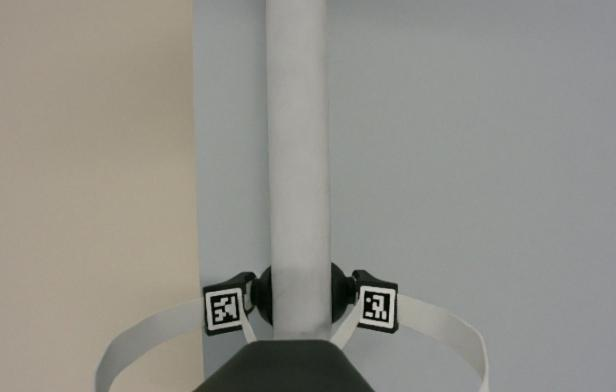

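{"method": "move", "body": {
  "blocking": false,
  "r2": {"base":{"translate_m":-0.305,"strafe_m":0.028},"joints":{"wrist_yaw_rad":-0.26},"speeds":{"wrist_yaw_rad":0.08},"pace":"slow","contact_limits":{"translate_m":0.6}}
}}

{"method": "wait", "body": {
  "seconds": 6
}}

{"method": "move", "body": {
  "blocking": false,
  "r2": {"base":{"translate_m":-0.3015,"strafe_m":-0.052},"joints":{"wrist_yaw_rad":0.0},"speeds":{"wrist_yaw_rad":0.08},"pace":"slow","contact_limits":{"translate_m":0.6}}
}}

{"method": "wait", "body": {
  "seconds": 6,
  "cameras": ["r2_head_camera","r2_wrist_camera"]
}}

Scene clock: 353.90 s.
move: r2 moving
r1: as last shown
r1.lidar_m: 3.80 1.25 0.87 0.84 0.86 0.82 0.76 0.79 1.08 1.92 2.01 2.65
r1.motor_effort: lift_m=+20(20) arm_m=-4(4) wheel_0=-4(4) wheel_1=-1(1) wheel_2=-1(1)
r1.servo_current: wrist_yaw_rad=46(65) wrist_pitch_rad=39(46) wrist_roll_rad=33(59) gripper_m=46(46)
r1.wrist_depth_mm: 136 138 - - - - - / 113 140 - - - - - / 117 140 229 - - - - / 137 161 - - - - - / - - - - - - - / - - 190 - 187 - - / 788 699 750 143 788 768 820
r2.base_odometry: x=-1.613 y=-3.074 heading=-1.348
r2.turned_by_wheels: -0.002
r2.turned_by_imu: -0.002
r2.base_tilt: forward=-0.6 right=+0.1
r2.lidar_m: 0.75 1.85 2.32 2.66 2.18 2.21 2.88 2.44 2.05 1.09 0.78 0.67
r2.base_status: translate_m moving; strafe_m moving
r2.joint_positions: lift_m=+0.900 arm_m=+0.300 wrist_yaw_rad=-0.484 wrist_pitch_rad=+0.005 wrist_roll_rad=+0.002 gripper_m=-0.028
r2.joint_status: wrist_yaw_rad moving
r2.measured_speeds: translate_m=-0.048 strafe_m=+0.005 rotate_rad=+0.001 lift_m=+0.000 arm_m=+0.000 wrist_yaw_rad=+0.078 wrist_pitch_rad=+0.000 wrist_roll_rad=+0.000
r2.motor_effort: lift_m=+20(21) arm_m=-4(4) wheel_0=-20(25) wheel_1=-10(11) wheel_2=+10(13)
r2.servo_current: wrist_yaw_rad=39(65) wrist_pitch_rad=46(52) wrist_roll_rad=52(52) gripper_m=169(176)
r2.contact_limits: translate_m 0.6
r2.hand_pose: x=+0.6855 y=-0.2116 z=+1.0765 quat_wxyz=(+0.971, +0.002, +0.002, -0.240) (m; r2's base frame)
r2.wrist_depth_mm: - - 258 182 256 256 255 / - - 259 180 258 257 257 / - - 262 183 260 259 259 / - - 263 183 260 262 260 / - - 265 186 264 263 262 / - - 181 186 177 264 263 / - - 268 - 265 266 266
pictures: none

Scene clock: 357.73 s.
earlier move: r2 done
r1.base_odometry: x=+0.000 y=+0.000 heading=+1.300
r1.turned_by_wheels: +0.000
r1.turned_by_imu: +0.000
r1.base_tilt: forward=-1.6 right=+1.3
r1.lidar_m: 3.82 1.26 0.88 0.84 0.88 0.81 0.77 0.81 1.09 1.92 2.02 2.67
r1.base_status: not commanded
r1.joint_positions: lift_m=+0.127 arm_m=+0.000 wrist_yaw_rad=+3.089 wrist_pitch_rad=+0.002 wrist_roll_rad=+0.000 gripper_m=+0.056
r1.joint_status: not commanded
r1.measured_speeds: all 0
r1.motor_effort: lift_m=+20(20) arm_m=-4(4) wheel_0=-4(5) wheel_1=-1(2) wheel_2=-1(1)
r1.servo_current: wrist_yaw_rad=52(72) wrist_pitch_rad=39(52) wrist_roll_rad=52(72) gripper_m=33(52)
r1.hand_pose: x=-0.1125 y=+0.1024 z=+0.3046 quat_wxyz=(+0.026, -0.001, +0.000, +1.000) (m; r1's base frame)
r1.wrist_depth_mm: 136 138 - - - - - / 113 139 - - - - - / 118 140 229 - - - - / 137 161 - - - - - / - - - - - - - / - - 190 - 187 - - / 798 707 750 143 798 768 809
r2.base_odometry: x=-1.652 y=-2.783 heading=-1.348
r2.turned_by_wheels: +0.000
r2.turned_by_imu: -0.004
r2.base_tilt: forward=-0.6 right=+0.1
r2.lidar_m: 0.69 2.27 2.49 2.87 1.98 4.64 2.67 2.23 2.25 1.39 0.98 0.77
r2.base_status: done
r2.joint_positions: lift_m=+0.900 arm_m=+0.300 wrist_yaw_rad=-0.262 wrist_pitch_rad=+0.005 wrist_roll_rad=+0.002 gripper_m=-0.028
r2.joint_status: all done
r2.measured_speeds: all 0
r2.motor_effort: lift_m=+20(21) arm_m=-4(4) wheel_0=-18(25) wheel_1=-11(12) wheel_2=+6(13)
r2.servo_current: wrist_yaw_rad=46(78) wrist_pitch_rad=52(52) wrist_roll_rad=52(65) gripper_m=169(176)
r2.contact_limits: translate_m 0.6
r2.hand_pose: x=+0.7268 y=-0.1592 z=+1.0765 quat_wxyz=(+0.991, +0.001, +0.002, -0.131) (m; r2's base frame)
r2.wrist_depth_mm: - - 256 190 262 265 267 / - - 257 185 263 266 271 / - - 259 185 266 270 272 / - - 262 187 267 271 273 / - - 264 189 270 273 274 / - - 182 190 179 272 277 / - - 266 - 273 274 278
wait: 3.83 of 6 s (r2 has come to rest)
pictures: none

Scene clock: 358.23 s.
move: r2 moving
r1: as last shown
r1.lidar_m: 3.81 1.26 0.87 0.83 0.88 0.82 0.77 0.80 1.09 1.93 1.99 2.69
r1.motor_effort: lift_m=+20(20) arm_m=-4(4) wheel_0=-3(4) wheel_1=-1(1) wheel_2=-1(1)
r1.servo_current: wrist_yaw_rad=39(72) wrist_pitch_rad=46(46) wrist_roll_rad=52(59) gripper_m=39(46)
r1.wrist_depth_mm: 136 138 - - - - - / 113 139 - - - - - / 118 140 229 - - - - / 137 161 - - - - - / - - - - - - - / - - 190 - 187 - - / 809 707 759 143 798 778 820
r2.base_odometry: x=-1.657 y=-2.772 heading=-1.350
r2.turned_by_wheels: -0.002
r2.turned_by_imu: -0.007
r2.base_tilt: forward=-0.7 right=+0.1
r2.lidar_m: 0.70 2.27 2.49 2.84 1.94 4.63 2.69 2.24 2.25 1.39 0.96 0.77
r2.base_status: translate_m moving; strafe_m moving
r2.joint_positions: lift_m=+0.900 arm_m=+0.300 wrist_yaw_rad=-0.228 wrist_pitch_rad=+0.005 wrist_roll_rad=+0.002 gripper_m=-0.028
r2.joint_status: wrist_yaw_rad moving
r2.measured_speeds: translate_m=-0.049 strafe_m=-0.008 rotate_rad=+0.000 lift_m=+0.000 arm_m=+0.000 wrist_yaw_rad=+0.080 wrist_pitch_rad=+0.000 wrist_roll_rad=+0.000
r2.motor_effort: lift_m=+21(21) arm_m=-4(4) wheel_0=-17(24) wheel_1=-14(14) wheel_2=+9(10)
r2.servo_current: wrist_yaw_rad=59(59) wrist_pitch_rad=52(52) wrist_roll_rad=39(59) gripper_m=163(169)
r2.contact_limits: translate_m 0.6
r2.hand_pose: x=+0.7320 y=-0.1504 z=+1.0765 quat_wxyz=(+0.993, +0.001, +0.003, -0.114) (m; r2's base frame)
r2.wrist_depth_mm: - - 257 189 262 265 265 / - - 259 185 264 266 268 / - - 260 183 264 267 270 / - - 262 188 266 268 271 / - - 264 190 270 270 271 / - - 183 187 178 272 274 / - - 266 - 272 273 276
pictures: none

Scene clock: 362.07 s.
earlier move: r2 done
r1.base_odometry: x=+0.000 y=+0.000 heading=+1.300
r1.turned_by_wheels: +0.000
r1.turned_by_imu: +0.000
r1.base_tilt: forward=-1.6 right=+1.3
r1.lidar_m: 3.81 1.26 0.89 0.83 0.88 0.82 0.78 0.79 1.09 1.91 2.00 2.66
r1.base_status: not commanded
r1.joint_positions: lift_m=+0.127 arm_m=+0.000 wrist_yaw_rad=+3.089 wrist_pitch_rad=+0.002 wrist_roll_rad=+0.000 gripper_m=+0.056
r1.joint_status: not commanded
r1.measured_speeds: all 0
r1.motor_effort: lift_m=+20(20) arm_m=-4(4) wheel_0=-4(4) wheel_1=-1(2) wheel_2=-1(1)
r1.servo_current: wrist_yaw_rad=46(72) wrist_pitch_rad=52(52) wrist_roll_rad=59(72) gripper_m=46(46)
r1.hand_pose: x=-0.1125 y=+0.1024 z=+0.3046 quat_wxyz=(+0.026, -0.001, +0.000, +1.000) (m; r1's base frame)
r1.wrist_depth_mm: 136 139 - - - - - / 113 139 - - - - - / 118 140 229 - - - - / 137 162 - - - - - / - - - - - - - / - - 190 - 187 - - / 798 715 732 143 788 778 820
r2.base_odometry: x=-1.769 y=-2.501 heading=-1.350
r2.turned_by_wheels: +0.000
r2.turned_by_imu: -0.009
r2.base_tilt: forward=-0.6 right=+0.1
r2.lidar_m: 0.72 2.55 2.73 3.09 1.83 4.45 2.43 2.01 2.02 1.64 1.26 0.83
r2.base_status: done
r2.joint_positions: lift_m=+0.900 arm_m=+0.300 wrist_yaw_rad=-0.017 wrist_pitch_rad=+0.005 wrist_roll_rad=+0.002 gripper_m=-0.028
r2.joint_status: all done
r2.measured_speeds: all 0
r2.motor_effort: lift_m=+20(21) arm_m=-4(4) wheel_0=-19(25) wheel_1=-13(15) wheel_2=+4(12)
r2.servo_current: wrist_yaw_rad=91(124) wrist_pitch_rad=46(52) wrist_roll_rad=33(59) gripper_m=163(176)
r2.contact_limits: translate_m 0.6
r2.hand_pose: x=+0.7578 y=-0.0922 z=+1.0765 quat_wxyz=(+1.000, +0.001, +0.003, -0.008) (m; r2's base frame)
r2.wrist_depth_mm: - - 255 186 270 277 285 / - - 256 186 272 279 287 / - - 259 186 273 282 290 / - - 260 188 276 285 291 / - - 262 191 277 286 293 / - - 183 193 176 285 296 / - - 264 - 283 287 297
wait: 3.83 of 6 s (r2 has come to rest)
pictures: r2_head_camera, r2_wrist_camera
Images, in order (width x height): r2_head_camera 420x560, r2_wrist_camera 616x392.

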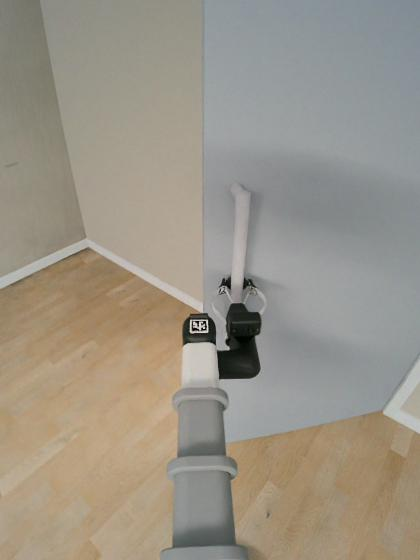

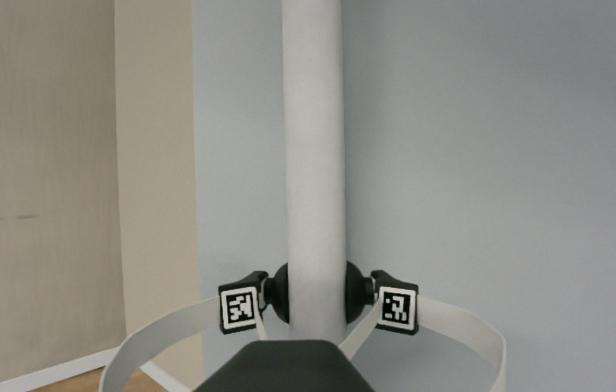

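{"method": "move", "body": {
  "blocking": false,
  "r2": {"base":{"translate_m":-0.286,"strafe_m":-0.11},"joints":{"wrist_yaw_rad":0.2},"speeds":{"wrist_yaw_rad":0.08},"pace":"slow","contact_limits":{"translate_m":0.6}}
}}

{"method": "wait", "body": {
  "seconds": 6
}}

{"method": "move", "body": {
  "blocking": false,
  "r2": {"base":{"translate_m":-0.2475,"strafe_m":-0.18},"joints":{"wrist_yaw_rad":0.44},"speeds":{"wrist_yaw_rad":0.08},"pace":"slow","contact_limits":{"translate_m":0.6}}
}}

{"method": "wait", "body": {
  "seconds": 6,
  "cameras": ["r2_head_camera","r2_wrist_camera","r1_head_left_camera"]
}}

Scene clock: 369.90 s.
move: r2 moving
r1: as last shown
r1.lidar_m: 3.81 1.25 0.88 0.83 0.88 0.81 0.77 0.81 1.11 1.94 2.00 2.68
r1.motor_effort: lift_m=+20(20) arm_m=-4(4) wheel_0=-3(4) wheel_1=-1(1) wheel_2=-1(1)
r1.servo_current: wrist_yaw_rad=52(52) wrist_pitch_rad=39(46) wrist_roll_rad=39(59) gripper_m=46(46)
r1.wrist_depth_mm: 136 139 - - - - - / 113 139 - - - - - / 118 140 229 - - - - / 137 162 - - - - - / - - - - - - - / - - 190 - 187 - - / 778 699 750 143 788 768 820
r2.base_odometry: x=-1.776 y=-2.490 heading=-1.352
r2.turned_by_wheels: -0.002
r2.turned_by_imu: -0.023
r2.base_tilt: forward=-0.6 right=+0.1
r2.lidar_m: 0.73 2.46 2.74 3.06 1.82 4.46 2.46 2.03 2.02 1.67 1.35 0.86
r2.base_status: translate_m moving; strafe_m moving
r2.joint_positions: lift_m=+0.900 arm_m=+0.300 wrist_yaw_rad=+0.023 wrist_pitch_rad=+0.005 wrist_roll_rad=+0.002 gripper_m=-0.028
r2.joint_status: wrist_yaw_rad moving
r2.measured_speeds: translate_m=-0.049 strafe_m=-0.019 rotate_rad=+0.002 lift_m=+0.000 arm_m=+0.000 wrist_yaw_rad=+0.100 wrist_pitch_rad=+0.000 wrist_roll_rad=+0.000
r2.motor_effort: lift_m=+21(21) arm_m=-4(4) wheel_0=-16(25) wheel_1=-16(16) wheel_2=+11(11)
r2.servo_current: wrist_yaw_rad=52(130) wrist_pitch_rad=46(52) wrist_roll_rad=46(59) gripper_m=163(169)
r2.contact_limits: translate_m 0.6
r2.hand_pose: x=+0.7613 y=-0.0808 z=+1.0765 quat_wxyz=(+1.000, +0.001, +0.003, +0.011) (m; r2's base frame)
r2.wrist_depth_mm: - - 256 186 270 277 282 / - - 257 186 270 278 285 / - - 259 186 271 279 286 / - - 260 189 273 282 287 / - - 263 190 277 283 290 / - - 183 190 178 285 291 / - - 264 - 282 285 296
pictures: none

Scene clock: 373.73 s.
earlier move: r2 done
r1.base_odometry: x=+0.000 y=+0.000 heading=+1.300
r1.turned_by_wheels: +0.000
r1.turned_by_imu: +0.000
r1.base_tilt: forward=-1.6 right=+1.3
r1.lidar_m: 3.79 1.25 0.89 0.84 0.89 0.82 0.77 0.81 1.10 1.90 1.99 2.67
r1.base_status: not commanded
r1.joint_positions: lift_m=+0.127 arm_m=+0.000 wrist_yaw_rad=+3.089 wrist_pitch_rad=+0.002 wrist_roll_rad=+0.000 gripper_m=+0.056
r1.joint_status: not commanded
r1.measured_speeds: all 0
r1.motor_effort: lift_m=+20(20) arm_m=-4(4) wheel_0=-4(4) wheel_1=-1(2) wheel_2=-1(1)
r1.servo_current: wrist_yaw_rad=39(72) wrist_pitch_rad=33(52) wrist_roll_rad=46(65) gripper_m=46(52)
r1.hand_pose: x=-0.1125 y=+0.1024 z=+0.3046 quat_wxyz=(+0.026, -0.001, +0.000, +1.000) (m; r1's base frame)
r1.wrist_depth_mm: 136 138 - - - - - / 113 139 - - - - - / 118 139 228 - - - - / 137 161 - - - - - / - - - - - - - / - - 190 - 188 - - / 778 707 741 143 788 768 820
r2.base_odometry: x=-1.938 y=-2.246 heading=-1.350
r2.turned_by_wheels: +0.002
r2.turned_by_imu: -0.066
r2.base_tilt: forward=-0.7 right=+0.1
r2.lidar_m: 0.93 2.50 2.95 3.20 1.76 4.29 2.32 1.81 1.78 1.92 1.55 1.15
r2.base_status: done
r2.joint_positions: lift_m=+0.900 arm_m=+0.300 wrist_yaw_rad=+0.197 wrist_pitch_rad=+0.005 wrist_roll_rad=+0.002 gripper_m=-0.029
r2.joint_status: all done
r2.measured_speeds: all 0
r2.motor_effort: lift_m=+21(21) arm_m=-2(6) wheel_0=-1(26) wheel_1=-1(17) wheel_2=+5(13)
r2.servo_current: wrist_yaw_rad=65(169) wrist_pitch_rad=39(52) wrist_roll_rad=33(59) gripper_m=111(176)
r2.contact_limits: translate_m 0.6
r2.hand_pose: x=+0.7708 y=-0.0293 z=+1.0765 quat_wxyz=(+0.995, +0.001, +0.003, +0.098) (m; r2's base frame)
r2.wrist_depth_mm: - - - 357 - - - / - - - 357 - - - / - - - 359 - - - / - - - 364 - - - / - - - 362 - - - / - - 186 199 171 - - / - - - - - - -
wait: 3.83 of 6 s (r2 has come to rest)
pictures: none

Scene clock: 374.23 s.
move: r2 moving
r1: as last shown
r1.lidar_m: 3.79 1.26 0.89 0.85 0.88 0.82 0.77 0.80 1.11 1.92 1.99 2.67
r1.motor_effort: lift_m=+20(20) arm_m=-4(4) wheel_0=-3(4) wheel_1=-1(1) wheel_2=-1(1)
r1.servo_current: wrist_yaw_rad=39(52) wrist_pitch_rad=39(52) wrist_roll_rad=59(59) gripper_m=39(46)
r1.wrist_depth_mm: 136 139 - - - - - / 114 139 - - - - - / 118 139 230 - - - - / 137 162 - - - - - / - - - - - - - / - - 190 - 187 - - / 798 707 759 143 788 778 831
r2.base_odometry: x=-1.948 y=-2.237 heading=-1.350
r2.turned_by_wheels: +0.000
r2.turned_by_imu: +0.000
r2.base_tilt: forward=-0.7 right=+0.1
r2.lidar_m: 1.08 2.50 2.95 3.26 1.75 4.28 2.31 1.81 1.75 1.94 1.55 1.25
r2.base_status: translate_m moving; strafe_m moving
r2.joint_positions: lift_m=+0.900 arm_m=+0.300 wrist_yaw_rad=+0.232 wrist_pitch_rad=+0.005 wrist_roll_rad=+0.002 gripper_m=-0.029
r2.joint_status: wrist_yaw_rad moving
r2.measured_speeds: translate_m=-0.043 strafe_m=-0.031 rotate_rad=+0.003 lift_m=+0.000 arm_m=+0.000 wrist_yaw_rad=+0.080 wrist_pitch_rad=+0.000 wrist_roll_rad=+0.000
r2.motor_effort: lift_m=+21(21) arm_m=+0(2) wheel_0=+5(5) wheel_1=-8(9) wheel_2=+8(10)
r2.servo_current: wrist_yaw_rad=72(91) wrist_pitch_rad=46(52) wrist_roll_rad=52(59) gripper_m=104(104)
r2.contact_limits: translate_m 0.6
r2.hand_pose: x=+0.7716 y=-0.0189 z=+1.0765 quat_wxyz=(+0.993, +0.001, +0.003, +0.116) (m; r2's base frame)
r2.wrist_depth_mm: - - - - - - - / - - - - - - - / - - - 539 - - - / - - - 535 - - - / - - - 539 - - - / - - 186 198 171 - - / - - - - - - -
pictures: none

Scene clock: 378.00 s.
earlier move: r2 done
r1.base_odometry: x=+0.000 y=+0.000 heading=+1.300
r1.turned_by_wheels: +0.000
r1.turned_by_imu: +0.000
r1.base_tilt: forward=-1.6 right=+1.3
r1.lidar_m: 3.80 1.24 0.88 0.82 0.87 0.80 0.77 0.81 1.12 1.92 2.01 2.69
r1.base_status: not commanded
r1.joint_positions: lift_m=+0.127 arm_m=+0.000 wrist_yaw_rad=+3.089 wrist_pitch_rad=+0.002 wrist_roll_rad=+0.000 gripper_m=+0.056
r1.joint_status: not commanded
r1.measured_speeds: all 0
r1.motor_effort: lift_m=+20(20) arm_m=-4(4) wheel_0=-4(4) wheel_1=-1(1) wheel_2=-1(1)
r1.servo_current: wrist_yaw_rad=46(78) wrist_pitch_rad=33(52) wrist_roll_rad=52(72) gripper_m=46(46)
r1.hand_pose: x=-0.1125 y=+0.1024 z=+0.3046 quat_wxyz=(+0.026, -0.001, +0.000, +1.000) (m; r1's base frame)
r1.wrist_depth_mm: 136 138 - - - - - / 113 139 - - - - - / 118 140 228 - - - - / 137 162 - - - - - / - - - - - - - / - - 190 - 187 - - / 798 699 759 143 798 778 820
r2.base_odometry: x=-2.168 y=-2.044 heading=-1.350
r2.turned_by_wheels: +0.000
r2.turned_by_imu: +0.000
r2.base_tilt: forward=-0.7 right=+0.1
r2.lidar_m: 1.73 2.64 3.24 2.00 1.82 4.16 1.93 1.52 1.49 1.61 1.62 1.60
r2.base_status: done
r2.joint_positions: lift_m=+0.900 arm_m=+0.300 wrist_yaw_rad=+0.437 wrist_pitch_rad=+0.005 wrist_roll_rad=+0.002 gripper_m=-0.029
r2.joint_status: all done
r2.measured_speeds: all 0
r2.motor_effort: lift_m=+20(21) arm_m=+4(4) wheel_0=+6(10) wheel_1=-4(9) wheel_2=+6(10)
r2.servo_current: wrist_yaw_rad=46(130) wrist_pitch_rad=46(52) wrist_roll_rad=59(59) gripper_m=111(117)
r2.contact_limits: translate_m 0.6
r2.hand_pose: x=+0.7692 y=+0.0429 z=+1.0765 quat_wxyz=(+0.976, +0.000, +0.003, +0.217) (m; r2's base frame)
r2.wrist_depth_mm: - - - - - - - / - - - - - - - / - - - - - - - / - - - - - - - / - - - - 1430 - - / - - 186 200 170 - - / - - - - - - -
wait: 3.77 of 6 s (r2 has come to rest)
pictures: r1_head_left_camera, r2_head_camera, r2_wrist_camera
Images, in order (width x height): r1_head_left_camera 420x672, r2_head_camera 420x560, r2_wrist_camera 616x392.

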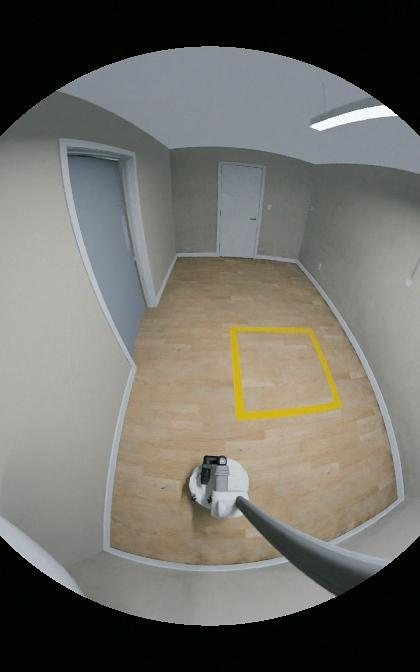

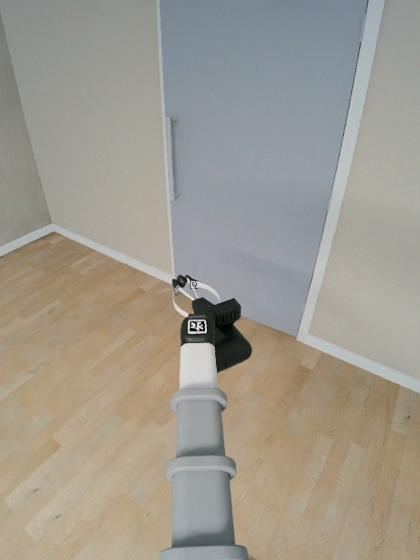

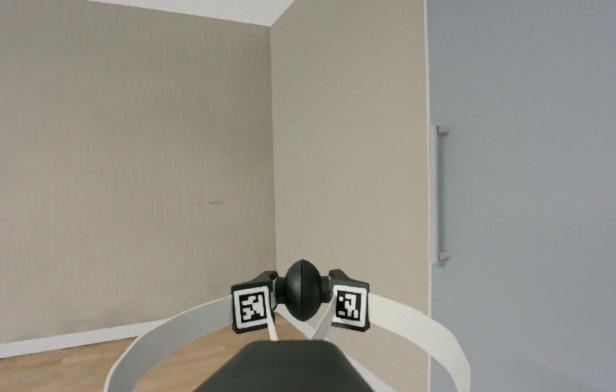

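{"method": "move", "body": {
  "blocking": false,
  "r2": {"base":{"rotate_rad":0.09},"joints":{"wrist_yaw_rad":-0.785,"gripper_m":0.12}}
}}

{"method": "wait", "body": {
  "seconds": 1.5
}}

{"method": "wait", "body": {
  "seconds": 2,
  "cameras": ["r2_head_camera","r2_wrist_camera"]
}}

Scene clock: 410.60 s.
move: r2 moving
r1: as last shown
r1.lidar_m: 3.82 1.24 0.87 0.84 0.87 0.80 0.78 0.80 1.11 1.92 1.99 2.66
r1.servo_current: wrist_yaw_rad=39(52) wrist_pitch_rad=46(46) wrist_roll_rad=52(59) gripper_m=39(39)
r1.wrist_depth_mm: 136 139 - - - - - / 113 139 - - - - - / 118 140 230 - - - - / 137 162 - - - - - / - - - - - - - / - - 190 - 187 - - / 798 707 741 143 798 778 809
r2.base_odometry: x=-2.168 y=-2.044 heading=-1.260
r2.turned_by_wheels: +0.089
r2.turned_by_imu: +0.087
r2.base_tilt: forward=-0.7 right=+0.1
r2.lidar_m: 1.83 3.00 3.25 1.82 1.88 3.34 1.82 1.51 1.49 1.70 1.61 1.61
r2.base_status: rotate_rad moving
r2.joint_positions: lift_m=+0.900 arm_m=+0.300 wrist_yaw_rad=-0.120 wrist_pitch_rad=+0.005 wrist_roll_rad=+0.002 gripper_m=-0.003
r2.joint_status: wrist_yaw_rad moving; gripper_m moving
r2.measured_speeds: translate_m=+0.000 strafe_m=+0.000 rotate_rad=+0.000 lift_m=+0.000 arm_m=+0.000 wrist_yaw_rad=-1.743 wrist_pitch_rad=+0.000 wrist_roll_rad=+0.000
r2.motor_effort: lift_m=+21(21) arm_m=+3(4) wheel_0=-4(8) wheel_1=-5(9) wheel_2=-3(9)
r2.servo_current: wrist_yaw_rad=91(176) wrist_pitch_rad=46(46) wrist_roll_rad=46(59) gripper_m=72(104)
r2.hand_pose: x=+0.7468 y=-0.1212 z=+1.0765 quat_wxyz=(+0.998, +0.001, +0.003, -0.060) (m; r2's base frame)
r2.wrist_depth_mm: - - - - - - - / - - - - - - - / - - - - - - - / - - - - - - - / - - - 219 - - - / - - 185 193 175 - - / - - - - - - -
pictures: none

Scene clock: 412.10 s.
earlier move: r2 moving
r1.base_odometry: x=+0.000 y=+0.000 heading=+1.300
r1.turned_by_wheels: +0.000
r1.turned_by_imu: +0.000
r1.base_tilt: forward=-1.6 right=+1.3
r1.lidar_m: 3.79 1.27 0.89 0.83 0.87 0.83 0.77 0.79 1.10 1.92 1.97 2.66
r1.base_status: not commanded
r1.joint_positions: lift_m=+0.127 arm_m=+0.000 wrist_yaw_rad=+3.089 wrist_pitch_rad=+0.002 wrist_roll_rad=+0.000 gripper_m=+0.056
r1.joint_status: not commanded
r1.measured_speeds: all 0
r1.motor_effort: lift_m=+20(20) arm_m=-4(4) wheel_0=-3(4) wheel_1=-1(1) wheel_2=-1(1)
r1.servo_current: wrist_yaw_rad=65(65) wrist_pitch_rad=52(52) wrist_roll_rad=59(72) gripper_m=46(46)
r1.hand_pose: x=-0.1125 y=+0.1024 z=+0.3046 quat_wxyz=(+0.026, -0.001, +0.000, +1.000) (m; r1's base frame)
r1.wrist_depth_mm: 136 138 - - - - - / 113 139 - - - - - / 118 140 229 - - - - / 137 162 - - - - - / - - - - - - - / - - 190 - 187 - - / 778 699 750 143 798 778 809
r2.base_odometry: x=-2.168 y=-2.044 heading=-1.260
r2.turned_by_wheels: +0.000
r2.turned_by_imu: +0.000
r2.base_tilt: forward=-0.7 right=+0.0
r2.lidar_m: 1.81 3.00 3.25 1.80 1.84 3.37 1.82 1.50 1.48 1.70 1.60 1.61
r2.base_status: done
r2.joint_positions: lift_m=+0.900 arm_m=+0.300 wrist_yaw_rad=-0.782 wrist_pitch_rad=+0.005 wrist_roll_rad=+0.002 gripper_m=+0.120
r2.joint_status: gripper_m moving; the others done
r2.measured_speeds: all 0
r2.motor_effort: lift_m=+20(21) arm_m=+3(4) wheel_0=-2(8) wheel_1=-4(9) wheel_2=-3(9)
r2.servo_current: wrist_yaw_rad=39(176) wrist_pitch_rad=46(52) wrist_roll_rad=52(59) gripper_m=39(124)
r2.hand_pose: x=+0.6139 y=-0.2653 z=+1.0765 quat_wxyz=(+0.925, +0.002, +0.002, -0.381) (m; r2's base frame)
r2.wrist_depth_mm: - - - - - - - / - - - - - - - / - - - - - - - / - - - - - - - / - - - - - - - / - 186 190 - 185 - - / - - - - - - -
wait: 1.50 s; no rest
pictures: none

Scene clock: 412.33 s.
earlier move: r2 done
r1.base_odometry: x=+0.000 y=+0.000 heading=+1.300
r1.turned_by_wheels: +0.000
r1.turned_by_imu: +0.000
r1.base_tilt: forward=-1.6 right=+1.3
r1.lidar_m: 3.78 1.23 0.87 0.83 0.87 0.81 0.76 0.79 1.11 1.91 1.99 2.67
r1.base_status: not commanded
r1.joint_positions: lift_m=+0.127 arm_m=+0.000 wrist_yaw_rad=+3.089 wrist_pitch_rad=+0.002 wrist_roll_rad=+0.000 gripper_m=+0.056
r1.joint_status: not commanded
r1.measured_speeds: all 0
r1.motor_effort: lift_m=+20(20) arm_m=-4(4) wheel_0=-4(4) wheel_1=-1(1) wheel_2=-1(1)
r1.servo_current: wrist_yaw_rad=52(65) wrist_pitch_rad=39(52) wrist_roll_rad=26(72) gripper_m=39(46)
r1.hand_pose: x=-0.1125 y=+0.1024 z=+0.3046 quat_wxyz=(+0.026, -0.001, +0.000, +1.000) (m; r1's base frame)
r1.wrist_depth_mm: 136 138 - - - - - / 113 139 - - - - - / 118 140 229 - - - - / 137 162 - - - - - / - - - - - - - / - - 191 - 187 - - / 788 715 750 143 788 768 809
r2.base_odometry: x=-2.168 y=-2.044 heading=-1.260
r2.turned_by_wheels: +0.000
r2.turned_by_imu: +0.000
r2.base_tilt: forward=-0.6 right=+0.0
r2.lidar_m: 1.82 3.01 3.23 1.81 1.83 3.38 1.82 1.49 1.49 1.68 1.62 1.60
r2.base_status: done
r2.joint_positions: lift_m=+0.900 arm_m=+0.300 wrist_yaw_rad=-0.782 wrist_pitch_rad=+0.005 wrist_roll_rad=+0.002 gripper_m=+0.120
r2.joint_status: all done
r2.measured_speeds: all 0
r2.motor_effort: lift_m=+21(21) arm_m=+3(4) wheel_0=-2(8) wheel_1=-3(9) wheel_2=-3(9)
r2.servo_current: wrist_yaw_rad=52(176) wrist_pitch_rad=52(52) wrist_roll_rad=39(59) gripper_m=52(124)
r2.hand_pose: x=+0.6139 y=-0.2653 z=+1.0765 quat_wxyz=(+0.925, +0.002, +0.002, -0.381) (m; r2's base frame)
r2.wrist_depth_mm: - - - - - - - / - - - - - - - / - - - - - - - / - - - - - - - / - - - - - - - / - 186 189 - 185 - - / - - - - - - -
wait: 0.23 of 2 s (r2 has come to rest)
pictures: r2_head_camera, r2_wrist_camera
Images, in order (width x height): r2_head_camera 420x560, r2_wrist_camera 616x392.

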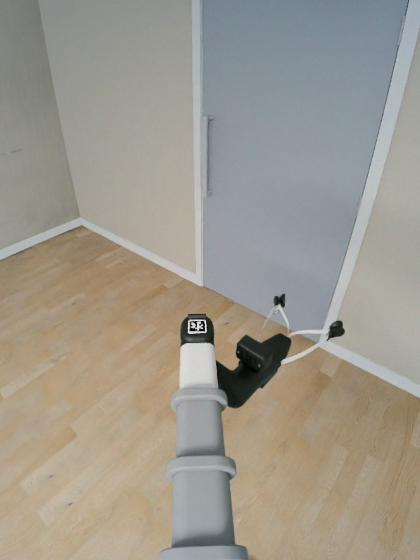

